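# Extract one staple stick and set it legs down

## Task

Remove a single stick of staples from the staple box and rest it on the tabletop with its legs pointing downward, placed far enough away that it touches neither the box's tray nor its sleeve.

## Robot and tools

Robot: two six-joint arms, left_arm and right_arm, each ending in a two-finger parallel gripper that carries a wrist camera. Cameras: cam_high, cam_low, cam_left_wrist, cam_right_wrist, all 672x504 pixels. A camera stand sits behind the arms.

Frame: all printed hand positions, orientations and velocities use the scene frame. Its origin is at table-top height, halfway between the two nominal bases; +z points up, +x points out over the table, and left_arm is on the +y side (arm names do not match left/right in images). Calibrated bases: left_arm at (-0.021, +0.241, +0.023) m, right_arm at (+0.006, -0.298, +0.017) m, each yawed very slightly. On a gripper, the fingers extend along its +z axis and close along its y axis; end_effector_position is the spot between the pads, roughly 1 cm short of the fingertips. Printed poses may be off by a few cm, more at long reach.

The 14-number row (shared by execute_actions and move): one flat list covering both arms, every value in [-1, 1]: left_arm dx, dy, dz, rx, ry, rz, opening, then the same seven for right_arm. The first six per arm are an offset, not a pose: they count from that arm's Hand target as it stood when the action or move began, along that Hand target's own axes. Scale: 1.0 equals 0.6 m of travel or 180 degrees of turn; rx, ry, rz form a single rotation vector. Rows never chain; each is measured from the same start, but a new action or call starts from the updated Hand target, so resending an offset moves further. Six zeros re-ask for the current Hand target. Opening is absolute: +1 is fully open (0.094 m), -1 is shut. To leave a gripper unchanged, repeat its current opening; a 0 there commands half open.

execute_actions(actions, cameras): actions is a list of up to 15 actions, each a table of up to 15 rows, one row per 1/30 s control step; a short table keeps its final row for the remaining steps. Images return only for an empty actions list or when cameras names them (["all"], a list of names, or [] for none). An empty list also reports the scene number and task.

move(target, speed, blend, opening_speed, grip_force, blocking, cameras): target is one row or a list of up to 15 rows, every row an offset from the same starting Hand targets. Each gripper follows a straight line, taking the short way round in rotation; nothing is avoided, including the other arm. speed is top path speed in m/s, 0.002 to 2.9 (default 0.25), with turning capped at twice that in rad/s; one value or one per target. blend, in m, rounds corners of a list; 0 means stop at each target. opening_speed is the rate of the commanded opening, per second on the -1..+1 scale, at least 0.2. grip_force is a per-pad limit in newtons, 10 to 50 (full), one value or one per arm; it persists, and lower values close slowly. blocking=false returns after about 0.5 s while motion continues. The whole move is capped at 10 s. Faster moves lag and stray more and hit harder. The result adds a move: line giving the ending (done, off_target, moving, held, fault) and limits (paced = pose clipped, held = steps withheld). done means at rest within 10 mm and 2 degrees; neither done nor off_target says anything about contact.

wait(seconds): 0 to 10, lets the scene run holding current commands; a running move keeps going. stop: brakes a running move. zoom_image(camera, region): region [x0, y0, x1, y1] in pixels of that camera's most recent image, at most 504 by 504. finished_scene(scene): scene 1 or 2; ends the scene for good, so only call it once the stick lies correctly and will stay put without the robot.

Reading results: end_effector_position (m) and end_effector_quat_wxyz per arm; Hand target (your last command after clipping, the base for the next offsets); Tool commands; grip_measured (opening on the -1..+1 scale; up to ~2.5 mm wide when empty, reads narrower than a firmly squeezed part); grip_effort_nm (motor effort average, negative = closing, not a pad force, with offset); Joint positions (last value per arm is opening in metres); joint torques (include arm weight; numbers 1 to 3 wrap at ±28 N m); Joint velocities, possibly shown as within noise; per-step positions after execute_actions. MOTOR HOT appears at 75 °C; OVER-TEMPERATURE FAULT at 90 °C folds and disables that arm; at 100 °C it collapses.

Control behaviour: orientation is clipped per step to 40 degrees from the measured one. Grippers often settle a few cm short; another command (even zeros) re-requests the target, and a remaining gap can be sent as an offset. A stalled arm keeps pushing until commanded back past its gripper. Joint ranges (rad): waist -2.618 to 3.054, shoulder 0 to 3.142, elbow 0 to 3.142 (straight 2.901), wrist pitch and yaw -1.571 to 1.571, wrist roll -2.094 to 2.094.

Gripping: pads squeeze about 50 to 64 N at full force; force rises sharply once closed past first touch. Use opening_speed for fragile parts. Release by commanding an opening well above grip_measured.

Avoid: dropping the stick or releasing it while moving, letting anything leave the table, fast impacts on the table or box, arm-to-arm contact or closing on the other arm's fingers, strain on camera cables, paths close to an arm's own base, and long stretched or blocked holds that heat motors. Loose objects may occasionally be nudged by outside pushes.

Each tool is called after ">>>" as name(argument=value, ...) on one line, values as JSON.

## Session

>>> execute_actions(actions=[])

Scene clock: 0.00 s.
left_arm: end_effector_position=(+0.3786, +0.2094, +0.1364) grip_measured=+1.000 grip_effort_nm=n/a end_effector_quat_wxyz=(+0.612, +0.034, +0.789, +0.034) | right_arm: end_effector_position=(+0.4038, -0.2923, +0.1319) grip_measured=+1.000 grip_effort_nm=n/a end_effector_quat_wxyz=(+0.606, +0.004, +0.795, -0.011)
Joint positions: left_arm=[-0.142 1.553 0.351 0.948 -0.161 0.057 0.094] | right_arm=[0.057 1.51 0.348 0.894 0.061 0.003 0.094]
Joint velocities: within noise
Joint torques (N m): no reading
Heat: left arm: 30 °C; right arm: 30 °C.
Hand target: left_arm +0.3828, +0.2096, +0.1499; +0.627, +0.032, +0.778, +0.036 | right_arm +0.4066, -0.2913, +0.1400; +0.614, +0.005, +0.789, -0.008
Tool commands: left_gripper/opening=+1.0 right_gripper/opening=+1.0

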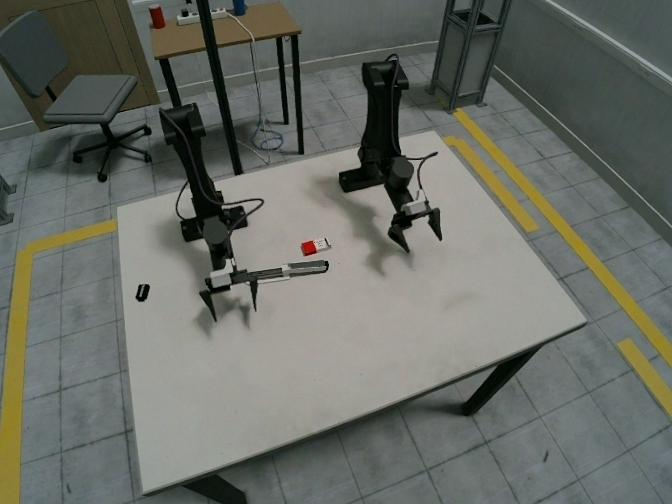

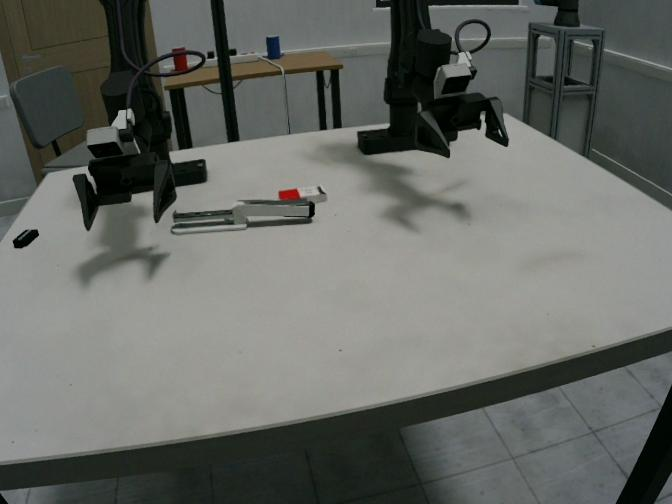

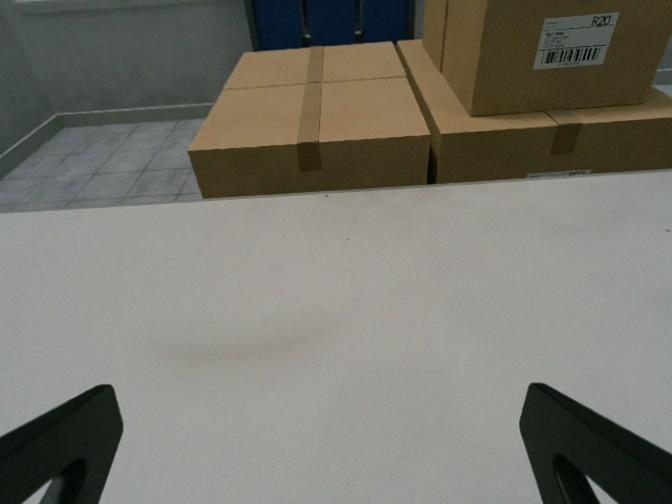

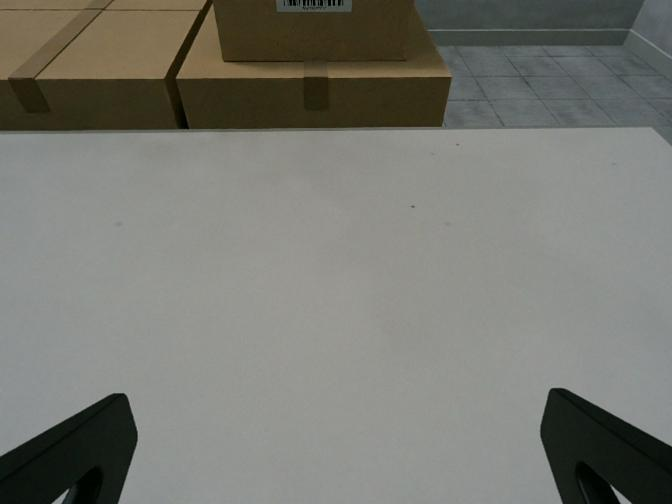

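>>> zoom_image(camera="cam_high", region=[275, 215, 355, 275])

>>> zoom_image(camera="cam_low", region=[250, 165, 350, 240])

Scaled by 6.300 from the camera's 672x504 image, which has a finer 960x720 frame.

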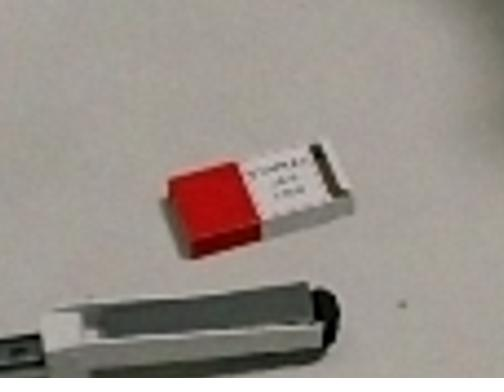

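Scaled by 5.040 from the camera's 672x504 image, which has a finer 960x720 frame.

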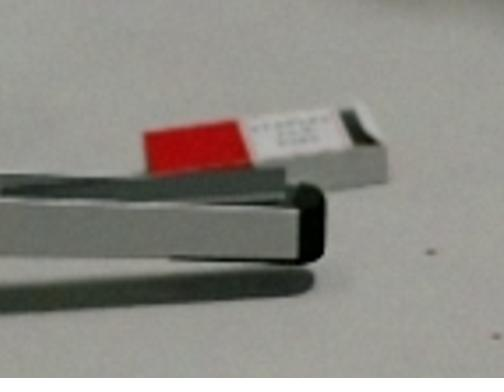

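>>> move(target=[0,0,0,0,0,0,0.5,0.1467,0.397,-0.319,-0.4255,0.155,-0.265,0.3], speed=0.3, cameras=["cam_right_wrist","cam_low","cam_high"])

Scene clock: 29.20 s.
left_arm: end_effector_position=(+0.3786, +0.2094, +0.1364) grip_measured=+0.502 grip_effort_nm=-0.14 end_effector_quat_wxyz=(+0.612, +0.034, +0.789, +0.034) | right_arm: end_effector_position=(+0.2063, -0.0553, +0.0917) grip_measured=+0.302 grip_effort_nm=-0.11 end_effector_quat_wxyz=(-0.250, +0.647, -0.686, -0.220)
Joint positions: left_arm=[-0.142 1.553 0.351 0.948 -0.161 0.057 0.071] | right_arm=[0.614 1.366 0.719 -0.448 -0.505 -0.79 0.061]
Joint torques (N m): left_arm=[-0.01 -4.78 4.16 1.97 -0.02 -0.04] | right_arm=[0.34 -3.06 9.02 0.71 -0.69 -0.17]
Heat: left arm: 31 °C; right arm: 32 °C.
Hand target: left_arm +0.3828, +0.2096, +0.1499; +0.627, +0.032, +0.778, +0.036 | right_arm +0.2035, -0.0499, +0.1001; -0.246, +0.653, -0.675, -0.238
Off the commanded pose: left_arm 0.014 m, 2 deg | right_arm 0.010 m, 3 deg.
move: off_target (left_arm, right_arm)
Images, in order (width x height): cam_high 672x504, cam_low 672x504, cam_right_wrist 672x504.

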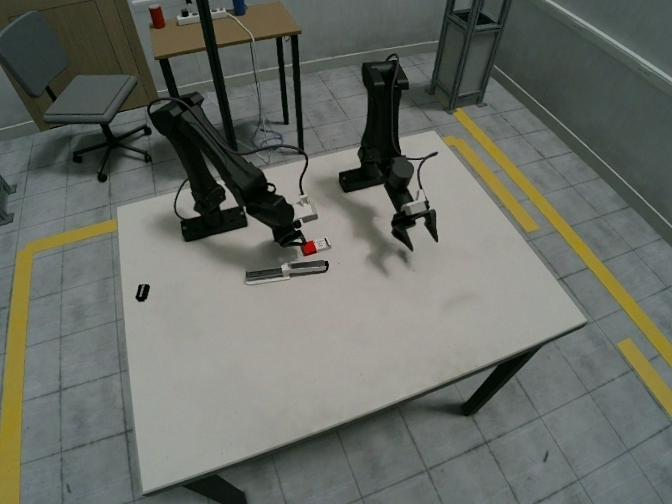

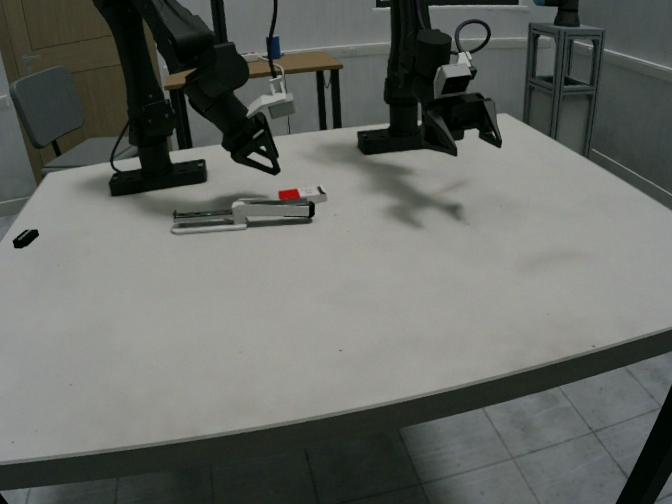

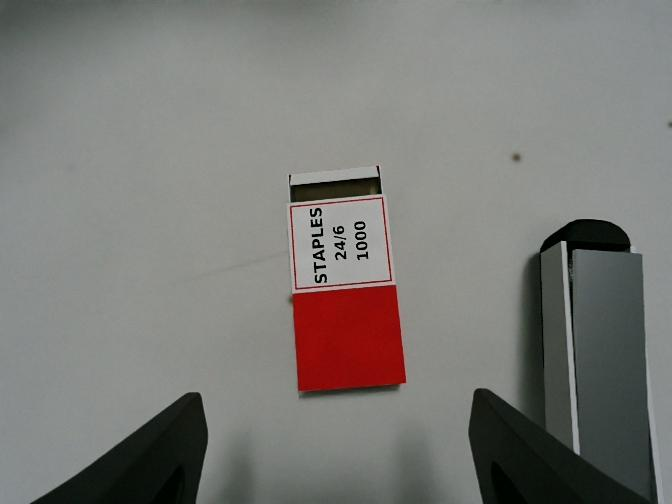

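>>> move(target=[0,0,0,0,0,0,0.5,0.054,-0.008,0.0745,-0.0143,0,-0.017,0.25], speed=0.12, cameras=["cam_right_wrist","cam_low"])

>>> zoom_image(camera="cam_low", region=[220, 130, 380, 250])

Scene clock: 40.03 s.
left_arm: end_effector_position=(+0.3786, +0.2094, +0.1364) grip_measured=+0.502 grip_effort_nm=-0.14 end_effector_quat_wxyz=(+0.612, +0.034, +0.789, +0.034) | right_arm: end_effector_position=(+0.2102, -0.0492, +0.0442) grip_measured=+0.252 grip_effort_nm=-0.11 end_effector_quat_wxyz=(-0.230, +0.675, -0.663, -0.228)
Joint positions: left_arm=[-0.142 1.553 0.351 0.948 -0.161 0.057 0.071] | right_arm=[0.608 1.555 0.685 -0.296 -0.536 -0.885 0.059]
Joint torques (N m): left_arm=[-0.09 -4.67 4.22 1.97 -0.02 -0.03] | right_arm=[-0.54 -4.18 4.62 1.22 -0.77 -0.17]
Heat: left arm: 31 °C; right arm: 34 °C.
Hand target: left_arm +0.3828, +0.2096, +0.1499; +0.627, +0.032, +0.778, +0.036 | right_arm +0.2084, -0.0461, +0.0450; -0.237, +0.676, -0.652, -0.246
Off the commanded pose: left_arm 0.014 m, 2 deg | right_arm 0.004 m, 3 deg.
move: off_target (left_arm, right_arm)
Images, in order (width x height): cam_low 672x504, cam_right_wrist 672x504.

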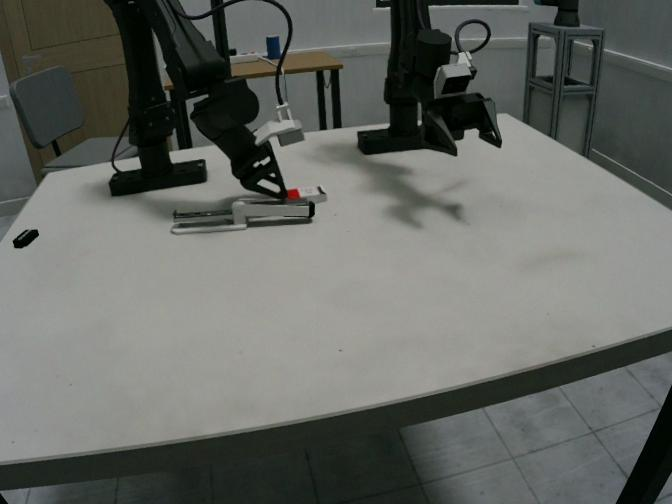

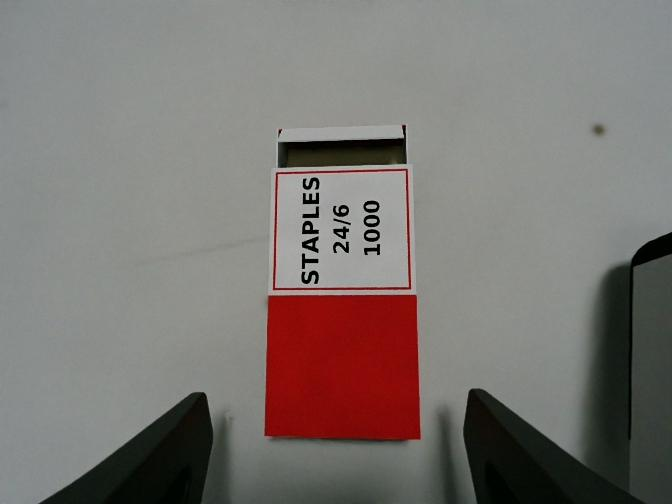

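Scaled by 3.150 from the camera's 672x504 image, which has a finer 960x720 frame.

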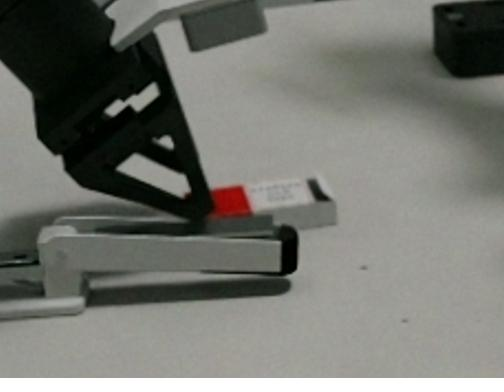

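>>> move(target=[[0,0,0,0,0,0,0.5,0.0008,-0.001,0.0167,0,0,0,0.25],[0,0,0,0,0,0,0.5,0.0008,-0.001,0.0167,0,0,0,-0.26]], speed=0.06, opening_speed=0.4, grip_force=[50,14], cameras=["cam_right_wrist","cam_low"])

Scene clock: 47.90 s.
left_arm: end_effector_position=(+0.3786, +0.2094, +0.1364) grip_measured=+0.502 grip_effort_nm=-0.14 end_effector_quat_wxyz=(+0.612, +0.034, +0.789, +0.034) | right_arm: end_effector_position=(+0.2161, -0.0452, +0.0392) grip_measured=-0.258 grip_effort_nm=-0.11 end_effector_quat_wxyz=(-0.238, +0.675, -0.660, -0.226)
Joint positions: left_arm=[-0.142 1.553 0.351 0.948 -0.161 0.057 0.071] | right_arm=[0.608 1.587 0.685 -0.247 -0.536 -0.885 0.035]
Joint torques (N m): left_arm=[0.09 -4.74 4.25 1.97 -0.02 -0.04] | right_arm=[0.47 -4.14 4.12 1.26 -0.68 0.02]
Heat: left arm: 31 °C; right arm: 33 °C.
Hand target: left_arm +0.3828, +0.2096, +0.1499; +0.627, +0.032, +0.778, +0.036 | right_arm +0.2088, -0.0400, +0.0370; -0.237, +0.676, -0.652, -0.246
Off the commanded pose: left_arm 0.014 m, 2 deg | right_arm 0.009 m, 2 deg.
grip_force (N): 50, 14
move: off_target (left_arm)
Images, in order (width x height): cam_low 672x504, cam_right_wrist 672x504.

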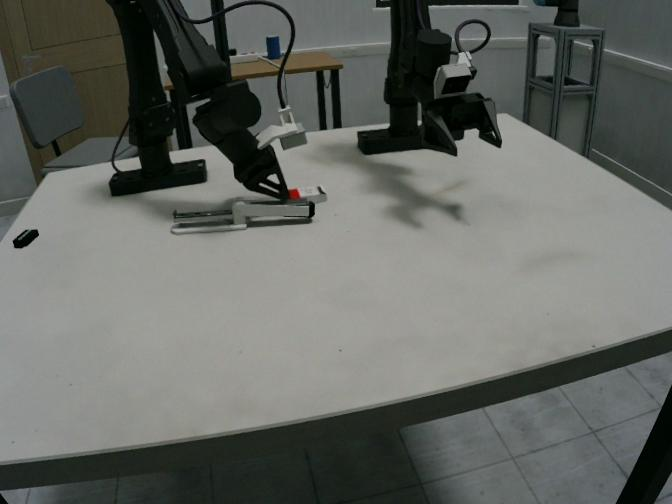

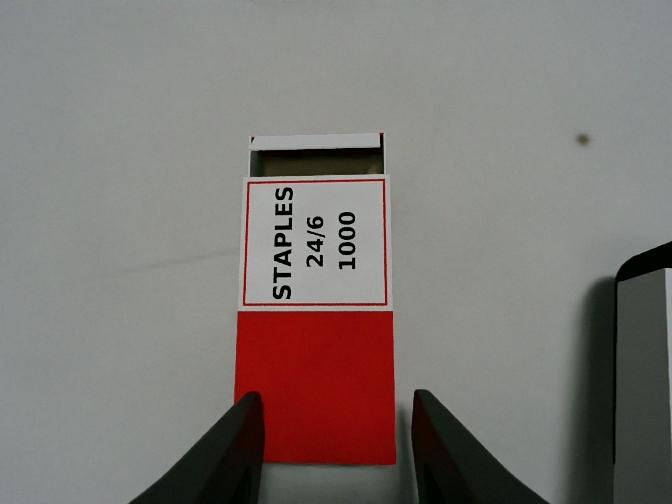

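>>> move(target=[[0,0,0,0,0,0,0.5,0,0,0,0,0,0,0.25],[0,0,0,0,0,0,0.5,0.0064,0.010,0.0077,0,0,0,0.25]], speed=0.06, opening_speed=0.6, grip_force=[50,14], cameras=["cam_right_wrist","cam_low"])

>>> zoom_image(camera="cam_low", region=[220, 130, 380, 250])

Scene clock: 53.80 s.
left_arm: end_effector_position=(+0.3786, +0.2094, +0.1364) grip_measured=+0.502 grip_effort_nm=-0.14 end_effector_quat_wxyz=(+0.612, +0.034, +0.789, +0.034) | right_arm: end_effector_position=(+0.2103, -0.0462, +0.0327) grip_measured=+0.248 grip_effort_nm=0.13 end_effector_quat_wxyz=(-0.238, +0.675, -0.660, -0.228)
Joint positions: left_arm=[-0.142 1.553 0.351 0.948 -0.161 0.057 0.071] | right_arm=[0.616 1.587 0.65 -0.207 -0.536 -0.877 0.059]
Joint torques (N m): left_arm=[0.06 -4.75 4.29 1.96 -0.01 -0.03] | right_arm=[0.51 -4.07 4.18 1.26 -0.61 0.07]
Heat: left arm: 31 °C; right arm: 33 °C.
Hand target: left_arm +0.3828, +0.2096, +0.1499; +0.627, +0.032, +0.778, +0.036 | right_arm +0.2028, -0.0402, +0.0310; -0.237, +0.676, -0.652, -0.246
Off the commanded pose: left_arm 0.014 m, 2 deg | right_arm 0.010 m, 2 deg.
grip_force (N): 50, 14
move: off_target (left_arm)
Images, in order (width x height): cam_low 672x504, cam_right_wrist 672x504.

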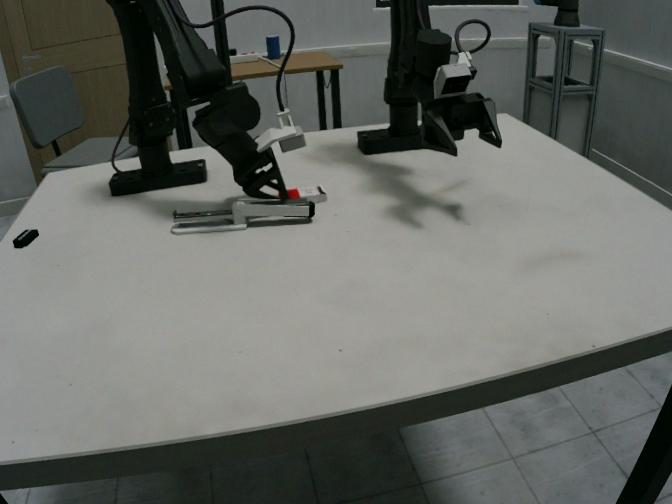

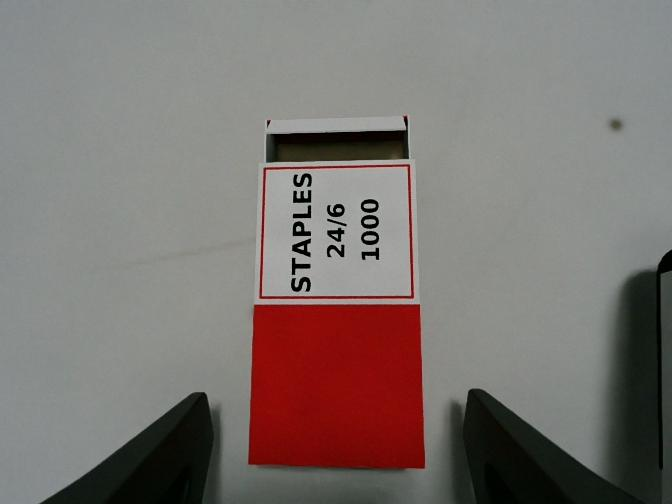

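Scaled by 3.150 from the camera's 672x504 image, which has a finer 960x720 frame.

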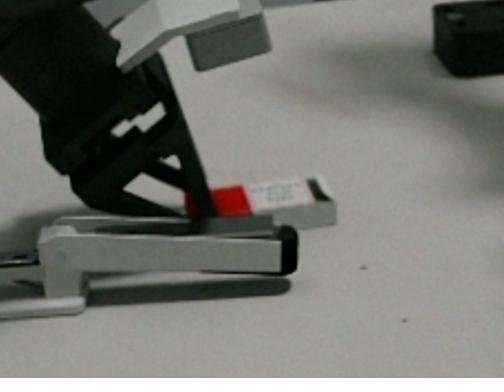

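>>> move(target=[0,0,0,0,0,0,0.5,0,0,0,0,0,0,-0.05], opening_speed=0.6, grip_force=[50,14], cameras=["cam_right_wrist"])

>>> move(target=[0,0,0,0,0,0,0.5,0,0,0,0,0,0,-0.26], opening_speed=0.3, grip_force=[50,14], cameras=["cam_right_wrist"])

Scene clock: 59.43 s.
left_arm: end_effector_position=(+0.3786, +0.2094, +0.1364) grip_measured=+0.502 grip_effort_nm=-0.14 end_effector_quat_wxyz=(+0.612, +0.034, +0.789, +0.034) | right_arm: end_effector_position=(+0.2103, -0.0462, +0.0327) grip_measured=-0.048 grip_effort_nm=-0.11 end_effector_quat_wxyz=(-0.238, +0.675, -0.660, -0.228)
Joint positions: left_arm=[-0.142 1.553 0.351 0.948 -0.161 0.057 0.071] | right_arm=[0.616 1.587 0.65 -0.207 -0.536 -0.876 0.045]
Joint torques (N m): left_arm=[0.06 -4.74 4.18 1.96 0 -0.01] | right_arm=[0.5 -4.05 4.16 1.26 -0.62 0.08]
Heat: left arm: 31 °C; right arm: 32 °C.
Hand target: left_arm +0.3828, +0.2096, +0.1499; +0.627, +0.032, +0.778, +0.036 | right_arm +0.2028, -0.0402, +0.0310; -0.237, +0.676, -0.652, -0.246
Off the commanded pose: left_arm 0.014 m, 2 deg | right_arm 0.010 m, 2 deg.
grip_force (N): 50, 14
move: off_target (left_arm)
Images, in order (width x height): cam_right_wrist 672x504.

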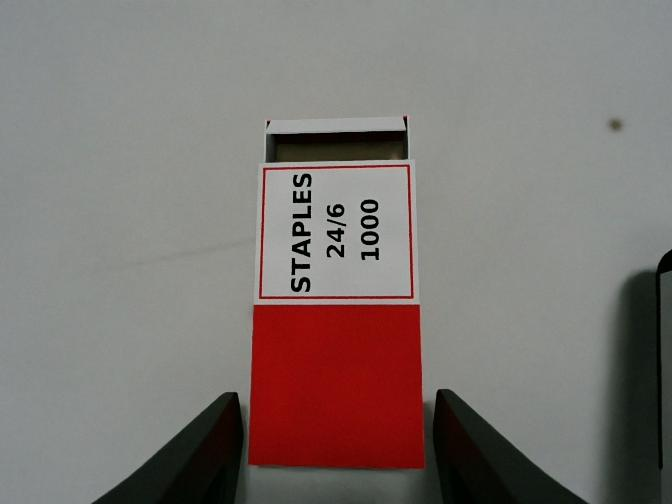

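Scene clock: 60.87 s.
left_arm: end_effector_position=(+0.3786, +0.2094, +0.1364) grip_measured=+0.502 grip_effort_nm=-0.14 end_effector_quat_wxyz=(+0.612, +0.034, +0.789, +0.034) | right_arm: end_effector_position=(+0.2103, -0.0462, +0.0327) grip_measured=-0.202 grip_effort_nm=-0.36 end_effector_quat_wxyz=(-0.238, +0.675, -0.660, -0.228)
Joint positions: left_arm=[-0.142 1.553 0.351 0.948 -0.161 0.057 0.071] | right_arm=[0.616 1.587 0.65 -0.207 -0.536 -0.876 0.037]
Joint torques (N m): left_arm=[-0.08 -4.72 4.21 1.97 0.01 -0.03] | right_arm=[0.51 -4.05 4.19 1.26 -0.62 0.07]
Heat: left arm: 31 °C; right arm: 32 °C.
Hand target: left_arm +0.3828, +0.2096, +0.1499; +0.627, +0.032, +0.778, +0.036 | right_arm +0.2028, -0.0402, +0.0310; -0.237, +0.676, -0.652, -0.246
Off the commanded pose: left_arm 0.014 m, 2 deg | right_arm 0.010 m, 2 deg.
grip_force (N): 50, 14
move: off_target (left_arm)
Images, in order (width x height): cam_right_wrist 672x504.

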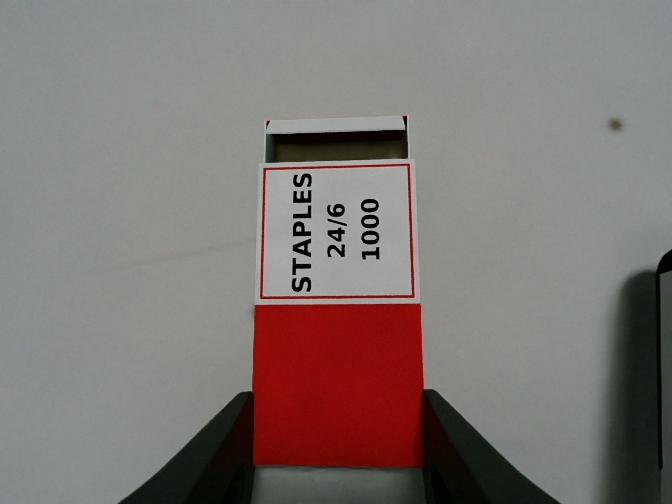

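>>> move(target=[0.060,0.062,-0.168,0.407,0.0854,0.15,0.5,0,0,0,0,0,0,-0.26], speed=0.3, cameras=["cam_high"])

Scene clock: 78.33 s.
left_arm: end_effector_position=(+0.2737, +0.2462, +0.1325) grip_measured=+0.502 grip_effort_nm=-0.14 end_effector_quat_wxyz=(+0.355, +0.553, +0.695, -0.293) | right_arm: end_effector_position=(+0.2103, -0.0462, +0.0327) grip_measured=-0.203 grip_effort_nm=-0.36 end_effector_quat_wxyz=(-0.238, +0.675, -0.660, -0.228)
Joint positions: left_arm=[0.522 1.865 1.245 -1.348 0.895 2.046 0.071] | right_arm=[0.616 1.587 0.65 -0.207 -0.536 -0.876 0.037]
Joint torques (N m): left_arm=[-0.21 -5.56 5.83 -0.54 0.36 0.15] | right_arm=[0.51 -4.05 4.16 1.27 -0.62 0.07]
Heat: left arm: 31 °C; right arm: 31 °C.
Hand target: left_arm +0.2768, +0.2484, +0.1397; +0.359, +0.558, +0.689, -0.291 | right_arm +0.2028, -0.0402, +0.0310; -0.237, +0.676, -0.652, -0.246
Off the commanded pose: left_arm 0.008 m, 1 deg | right_arm 0.010 m, 2 deg.
grip_force (N): 50, 14
move: done
Images, in order (width x height): cam_high 672x504.

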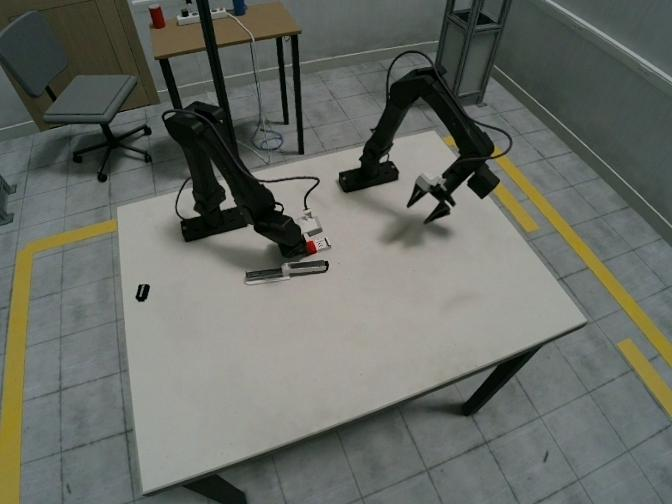

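>>> move(target=[[0,0,0,0,0,0,0.5,-0.183,-0.0087,0.145,0,0,0,-0.26],[0,0,0,0,0,0,0.5,-0.177,-0.203,0.14,-0.0357,0,-0.0426,-0.26]], speed=0.13, blend=[0.02,0], cameras=["all"])

Scene clock: 86.67 s.
left_arm: end_effector_position=(+0.2734, +0.2460, +0.1327) grip_measured=+0.502 grip_effort_nm=-0.14 end_effector_quat_wxyz=(+0.355, +0.552, +0.695, -0.293) | right_arm: end_effector_position=(+0.3276, +0.0933, +0.0365) grip_measured=-0.203 grip_effort_nm=-0.36 end_effector_quat_wxyz=(-0.228, +0.725, -0.603, -0.242)
Joint positions: left_arm=[0.522 1.865 1.245 -1.35 0.895 2.046 0.071] | right_arm=[0.709 2.217 1.548 -0.49 -0.556 -0.943 0.037]
Joint torques (N m): left_arm=[-0.24 -5.61 5.78 -0.55 0.37 0.15] | right_arm=[0.08 -9.48 8.77 0.61 -0.79 -0.19]
Heat: left arm: 31 °C; right arm: 32 °C.
Hand target: left_arm +0.2768, +0.2484, +0.1397; +0.359, +0.558, +0.689, -0.291 | right_arm +0.3196, +0.0994, +0.0349; -0.215, +0.731, -0.591, -0.266
Off the commanded pose: left_arm 0.008 m, 1 deg | right_arm 0.010 m, 4 deg.
grip_force (N): 50, 14
move: off_target (right_arm)

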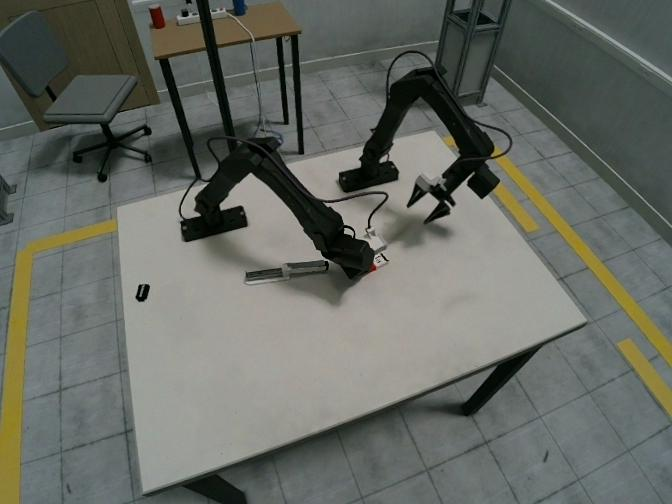

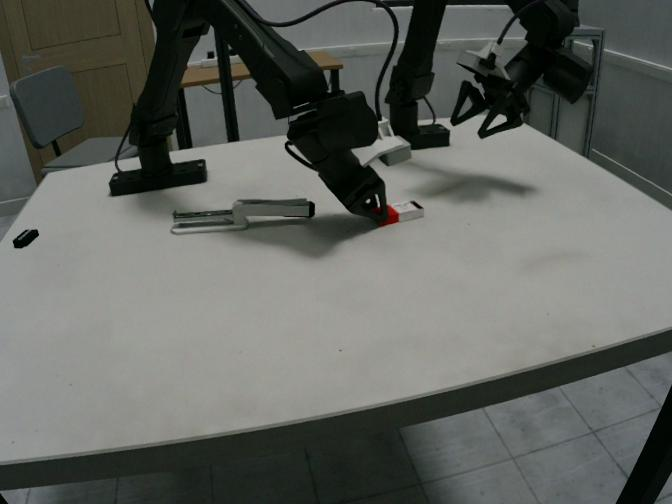

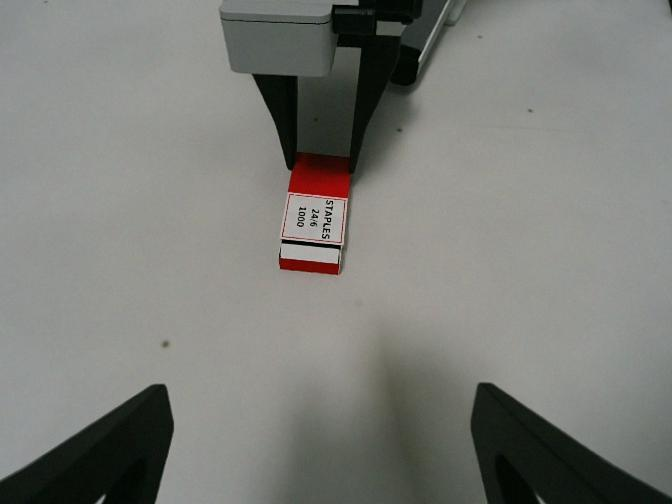

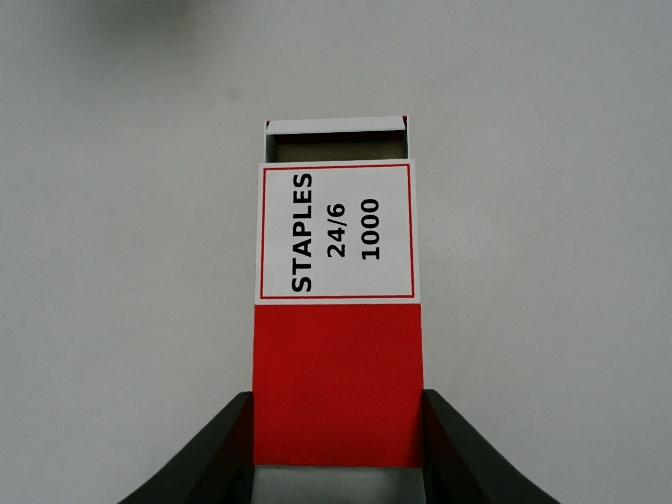

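>>> zoom_image(camera="cam_left_wrist", region=[260, 140, 380, 290])

>>> zoom_image(camera="cam_right_wrist", region=[240, 90, 440, 210])

Scaled by 3.360 from the camera's 672x504 image, which has a finer 960x720 frame.

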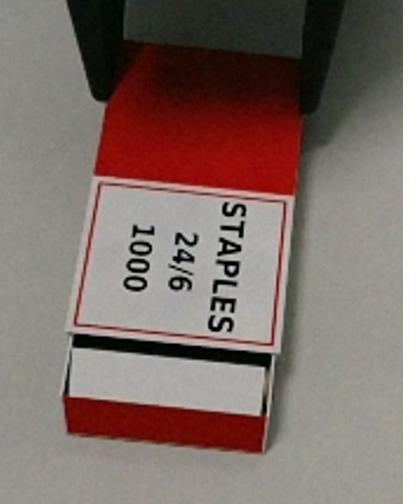

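Scaled by 2.520 from the camera's 672x504 image, which has a finer 960x720 frame.

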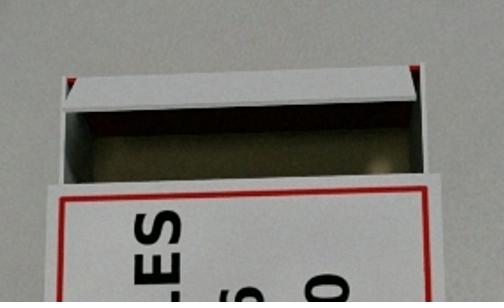

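>>> move(target=[[0,0,0,0,0,0,0.5,0,0,0,0,0,0,0.15],[0,0,0,0,0,0,0.5,0.0153,0,-0.0128,0,-0.1,0,0.15]], speed=0.1, opening_speed=1.0, cameras=["cam_right_wrist","cam_low","cam_left_wrist"])

>>> zoom_image(camera="cam_low", region=[300, 120, 460, 240])

Scene clock: 96.13 s.
left_arm: end_effector_position=(+0.2734, +0.2460, +0.1327) grip_measured=+0.502 grip_effort_nm=-0.14 end_effector_quat_wxyz=(+0.355, +0.552, +0.695, -0.293) | right_arm: end_effector_position=(+0.3282, +0.0870, +0.0398) grip_measured=+0.148 grip_effort_nm=0.13 end_effector_quat_wxyz=(-0.307, +0.687, -0.557, -0.352)
Joint positions: left_arm=[0.522 1.865 1.245 -1.35 0.895 2.046 0.071] | right_arm=[0.616 2.217 1.365 -0.174 -0.852 -0.928 0.054]
Joint torques (N m): left_arm=[-0.2 -5.41 5.81 -0.56 0.32 0.13] | right_arm=[-0.46 -9.65 4.48 1.38 -0.96 0.07]
Heat: left arm: 31 °C; right arm: 32 °C.
Hand target: left_arm +0.2768, +0.2484, +0.1397; +0.359, +0.558, +0.689, -0.291 | right_arm +0.3221, +0.0877, +0.0349; -0.305, +0.680, -0.550, -0.377
Off the commanded pose: left_arm 0.008 m, 1 deg | right_arm 0.008 m, 3 deg.
grip_force (N): 50, 14
move: off_target (right_arm)
Images, in order (width x height): cam_low 672x504, cam_left_wrist 672x504, cam_right_wrist 672x504.

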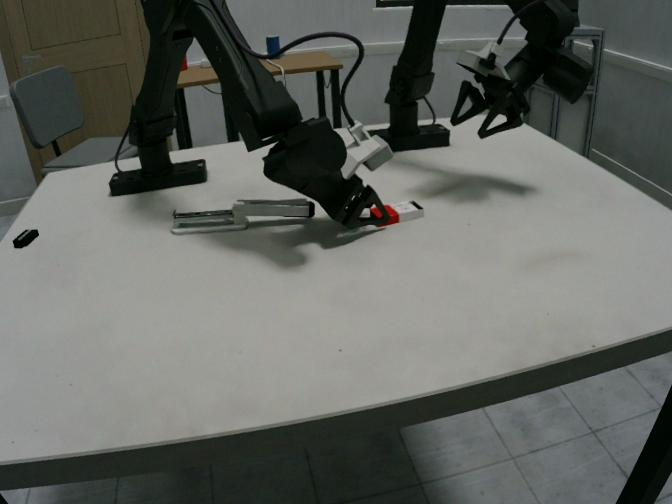

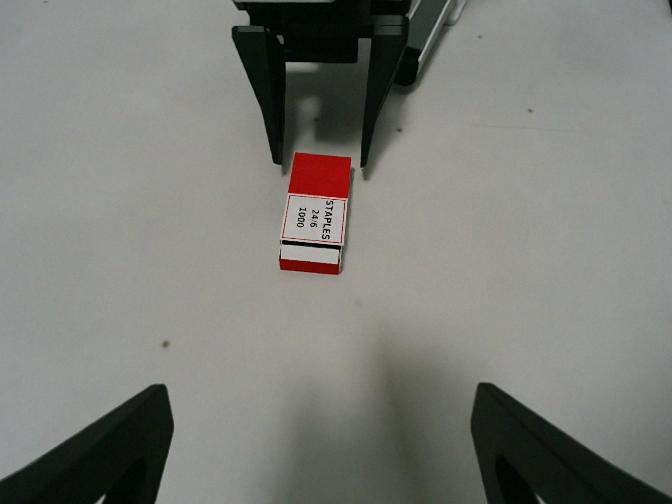

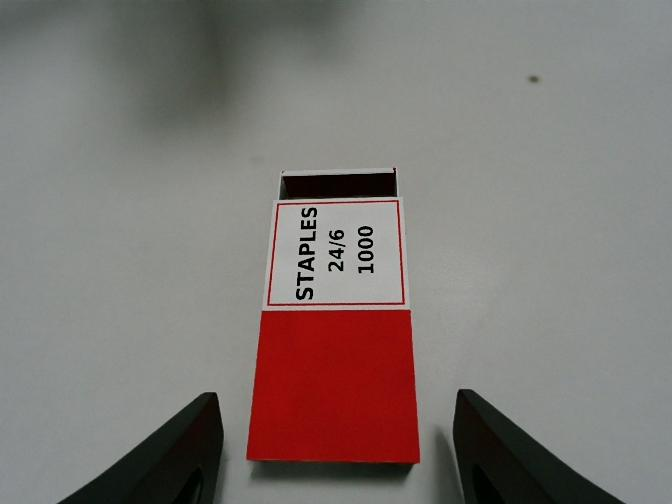

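Scaled by 3.150 from the camera's 672x504 image, which has a finer 960x720 frame.

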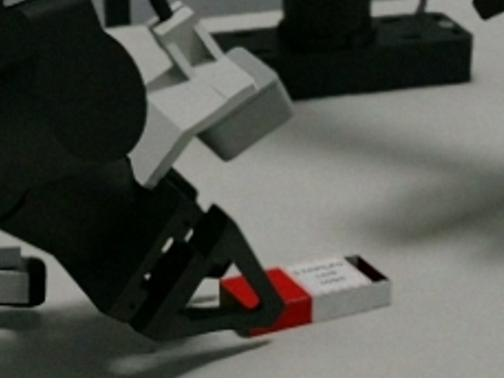

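>>> move(target=[[0,0,0,0,0,0,0.5,0.005,0.001,0.011,0,0,0,0.15],[0,0,0,0,0,0,0.5,0.005,0.001,0.011,0,0,0,-0.27]], speed=0.06, opening_speed=0.4, grip_force=[14,14], cameras=["cam_right_wrist","cam_low"])

>>> zoom_image(camera="cam_low", region=[300, 120, 460, 240])

Scene clock: 103.80 s.
left_arm: end_effector_position=(+0.2734, +0.2460, +0.1327) grip_measured=+0.502 grip_effort_nm=-0.14 end_effector_quat_wxyz=(+0.355, +0.552, +0.695, -0.293) | right_arm: end_effector_position=(+0.3311, +0.0890, +0.0382) grip_measured=-0.203 grip_effort_nm=-0.35 end_effector_quat_wxyz=(-0.312, +0.684, -0.557, -0.352)
Joint positions: left_arm=[0.522 1.865 1.245 -1.35 0.895 2.046 0.071] | right_arm=[0.616 2.227 1.365 -0.146 -0.852 -0.916 0.037]
Joint torques (N m): left_arm=[-0.17 -5.52 5.79 -0.55 0.38 0.17] | right_arm=[0.21 -9.28 4.14 1.41 -0.91 0.07]
Heat: left arm: 31 °C; right arm: 32 °C.
Hand target: left_arm +0.2768, +0.2484, +0.1397; +0.359, +0.558, +0.689, -0.291 | right_arm +0.3207, +0.0915, +0.0289; -0.305, +0.680, -0.550, -0.377
Off the commanded pose: left_arm 0.008 m, 1 deg | right_arm 0.014 m, 3 deg.
grip_force (N): 14, 14
move: off_target (right_arm); target 2's new opening was sent with right_arm's hand 0.014 m and 3 deg from that target
Images, in order (width x height): cam_low 672x504, cam_right_wrist 672x504.

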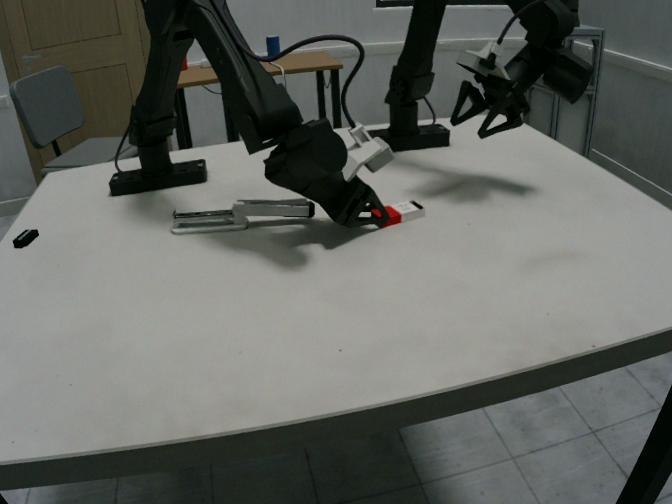

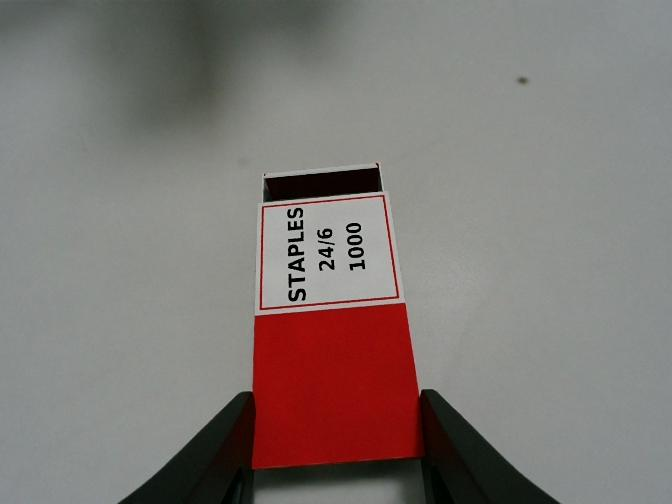

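Scaled by 3.150 from the camera's 672x504 image, which has a finer 960x720 frame.

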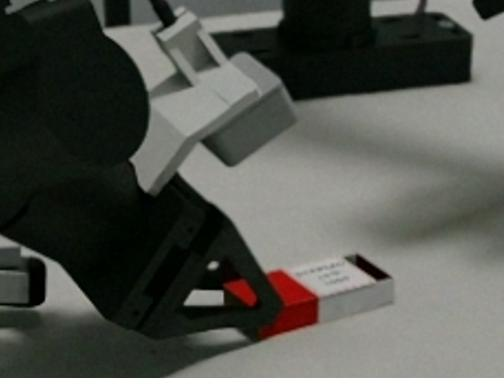

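>>> wait(seconds=0.1, cameras=["cam_left_wrist"])

Scene clock: 107.53 s.
left_arm: end_effector_position=(+0.2734, +0.2460, +0.1327) grip_measured=+0.502 grip_effort_nm=-0.14 end_effector_quat_wxyz=(+0.355, +0.552, +0.695, -0.293) | right_arm: end_effector_position=(+0.3311, +0.0890, +0.0382) grip_measured=-0.203 grip_effort_nm=-0.36 end_effector_quat_wxyz=(-0.312, +0.684, -0.557, -0.352)
Joint positions: left_arm=[0.522 1.865 1.245 -1.35 0.895 2.046 0.071] | right_arm=[0.616 2.227 1.365 -0.146 -0.852 -0.916 0.037]
Joint torques (N m): left_arm=[-0.17 -5.55 5.76 -0.54 0.39 0.15] | right_arm=[0.21 -9.28 4.15 1.41 -0.91 0.07]
Heat: left arm: 31 °C; right arm: 32 °C.
Hand target: left_arm +0.2768, +0.2484, +0.1397; +0.359, +0.558, +0.689, -0.291 | right_arm +0.3207, +0.0915, +0.0289; -0.305, +0.680, -0.550, -0.377
Tool commands: left_gripper/opening=+0.5 right_gripper/opening=-0.27
Off the commanded pose: left_arm 0.008 m, 1 deg | right_arm 0.014 m, 3 deg.
grip_force (N): 14, 14
wait: 0.10 s; at rest from the start
Images, in order (width x height): cam_left_wrist 672x504.

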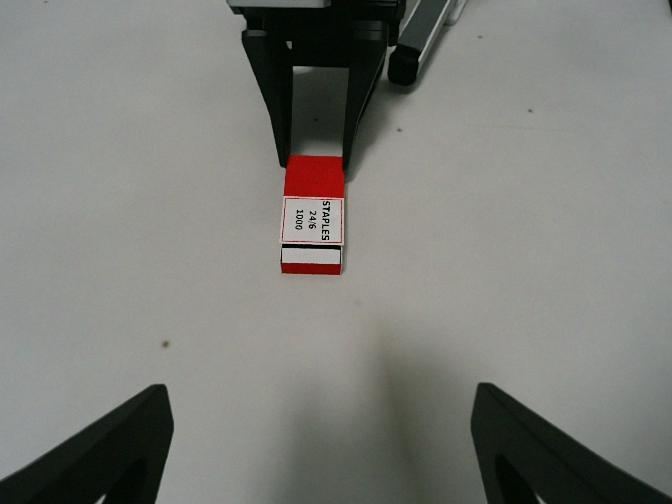

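>>> move(target=[0.108,0.017,0.137,0,0,0,0.5,-0.007,0,-0.004,0,0,0,-0.27], speed=0.15, cameras=["cam_left_wrist","cam_low"])

>>> zoom_image(camera="cam_low", region=[340, 120, 500, 240])

Scene clock: 115.37 s.
left_arm: end_effector_position=(+0.2898, +0.2247, +0.0362) grip_measured=+0.502 grip_effort_nm=-0.14 end_effector_quat_wxyz=(+0.343, +0.565, +0.693, -0.287) | right_arm: end_effector_position=(+0.3311, +0.0890, +0.0382) grip_measured=-0.203 grip_effort_nm=-0.36 end_effector_quat_wxyz=(-0.312, +0.684, -0.558, -0.352)
Joint positions: left_arm=[0.424 2.043 1.087 -0.902 0.895 1.919 0.071] | right_arm=[0.616 2.227 1.365 -0.146 -0.852 -0.914 0.037]
Joint torques (N m): left_arm=[-0.58 -6.72 2.02 0.13 0.67 -0.11] | right_arm=[0.24 -10.13 4.49 1.28 -0.91 0.07]
Heat: left arm: 31 °C; right arm: 32 °C.
Hand target: left_arm +0.2931, +0.2209, +0.0395; +0.359, +0.558, +0.689, -0.291 | right_arm +0.3207, +0.0917, +0.0337; -0.305, +0.680, -0.550, -0.377
Off the commanded pose: left_arm 0.006 m, 2 deg | right_arm 0.012 m, 3 deg.
grip_force (N): 14, 14
move: off_target (right_arm)
Images, in order (width x height): cam_low 672x504, cam_left_wrist 672x504.

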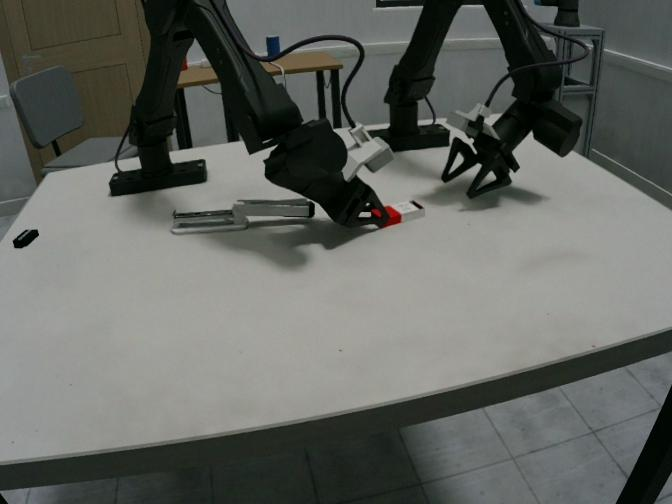

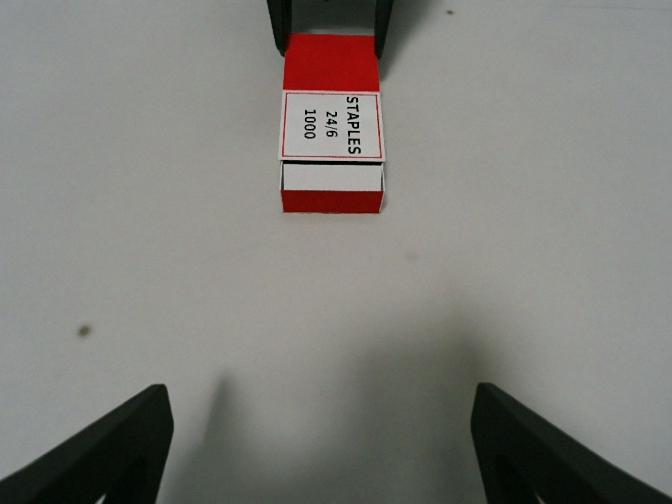

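Scaled by 3.150 from the camera's 672x504 image, which has a finer 960x720 frame.

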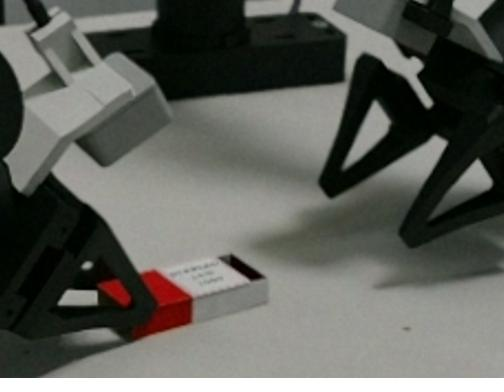

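>>> move(target=[-0.018,-0.003,0.089,0,0,0,0.3,0,0,0,0,0,0,-0.27], speed=0.1, cameras=["cam_left_wrist","cam_low"])

>>> zoom_image(camera="cam_low", region=[340, 120, 500, 240])

Scene clock: 121.37 s.
left_arm: end_effector_position=(+0.2973, +0.1728, +0.0137) grip_measured=+0.302 grip_effort_nm=-0.14 end_effector_quat_wxyz=(+0.346, +0.561, +0.691, -0.295) | right_arm: end_effector_position=(+0.3311, +0.0890, +0.0382) grip_measured=-0.203 grip_effort_nm=-0.36 end_effector_quat_wxyz=(-0.312, +0.684, -0.558, -0.352)
Joint positions: left_arm=[0.261 2.043 0.961 -0.581 0.942 1.66 0.061] | right_arm=[0.616 2.227 1.365 -0.146 -0.852 -0.914 0.037]
Joint torques (N m): left_arm=[-0.47 -7.58 1.84 0.52 0.52 -0.18] | right_arm=[0.27 -10.13 4.48 1.28 -0.91 0.07]
Heat: left arm: 31 °C; right arm: 32 °C.
Hand target: left_arm +0.3018, +0.1717, +0.0178; +0.359, +0.558, +0.689, -0.291 | right_arm +0.3207, +0.0917, +0.0337; -0.305, +0.680, -0.550, -0.377
Off the commanded pose: left_arm 0.006 m, 2 deg | right_arm 0.012 m, 3 deg.
grip_force (N): 14, 14
move: off_target (right_arm)
Images, in order (width x height): cam_low 672x504, cam_left_wrist 672x504.

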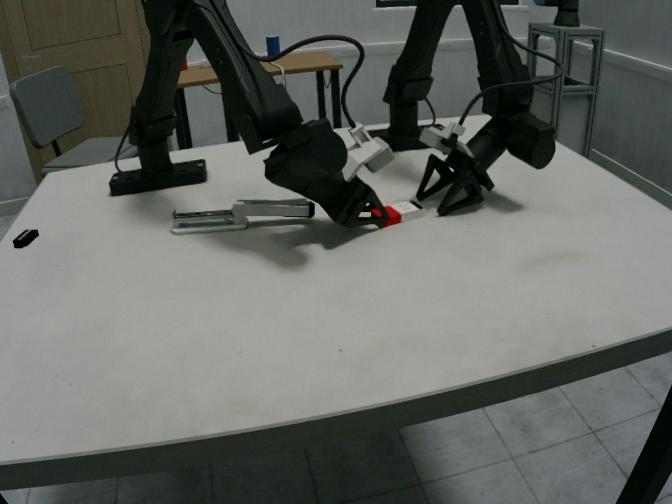

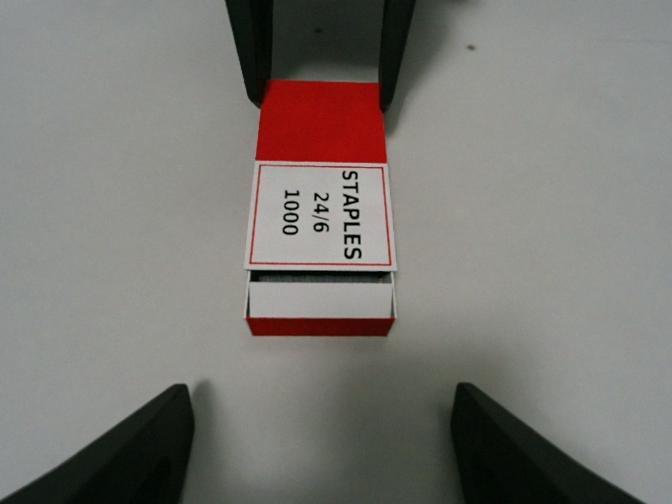

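Scaled by 3.150 from the camera's 672x504 image, which has a finer 960x720 frame.

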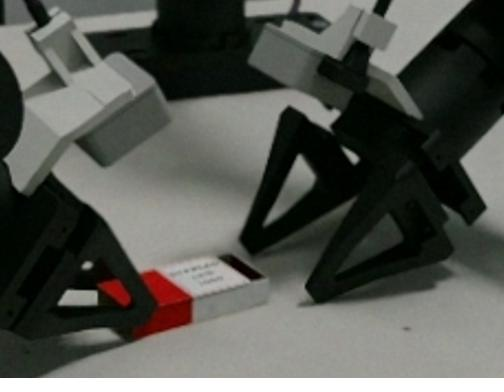

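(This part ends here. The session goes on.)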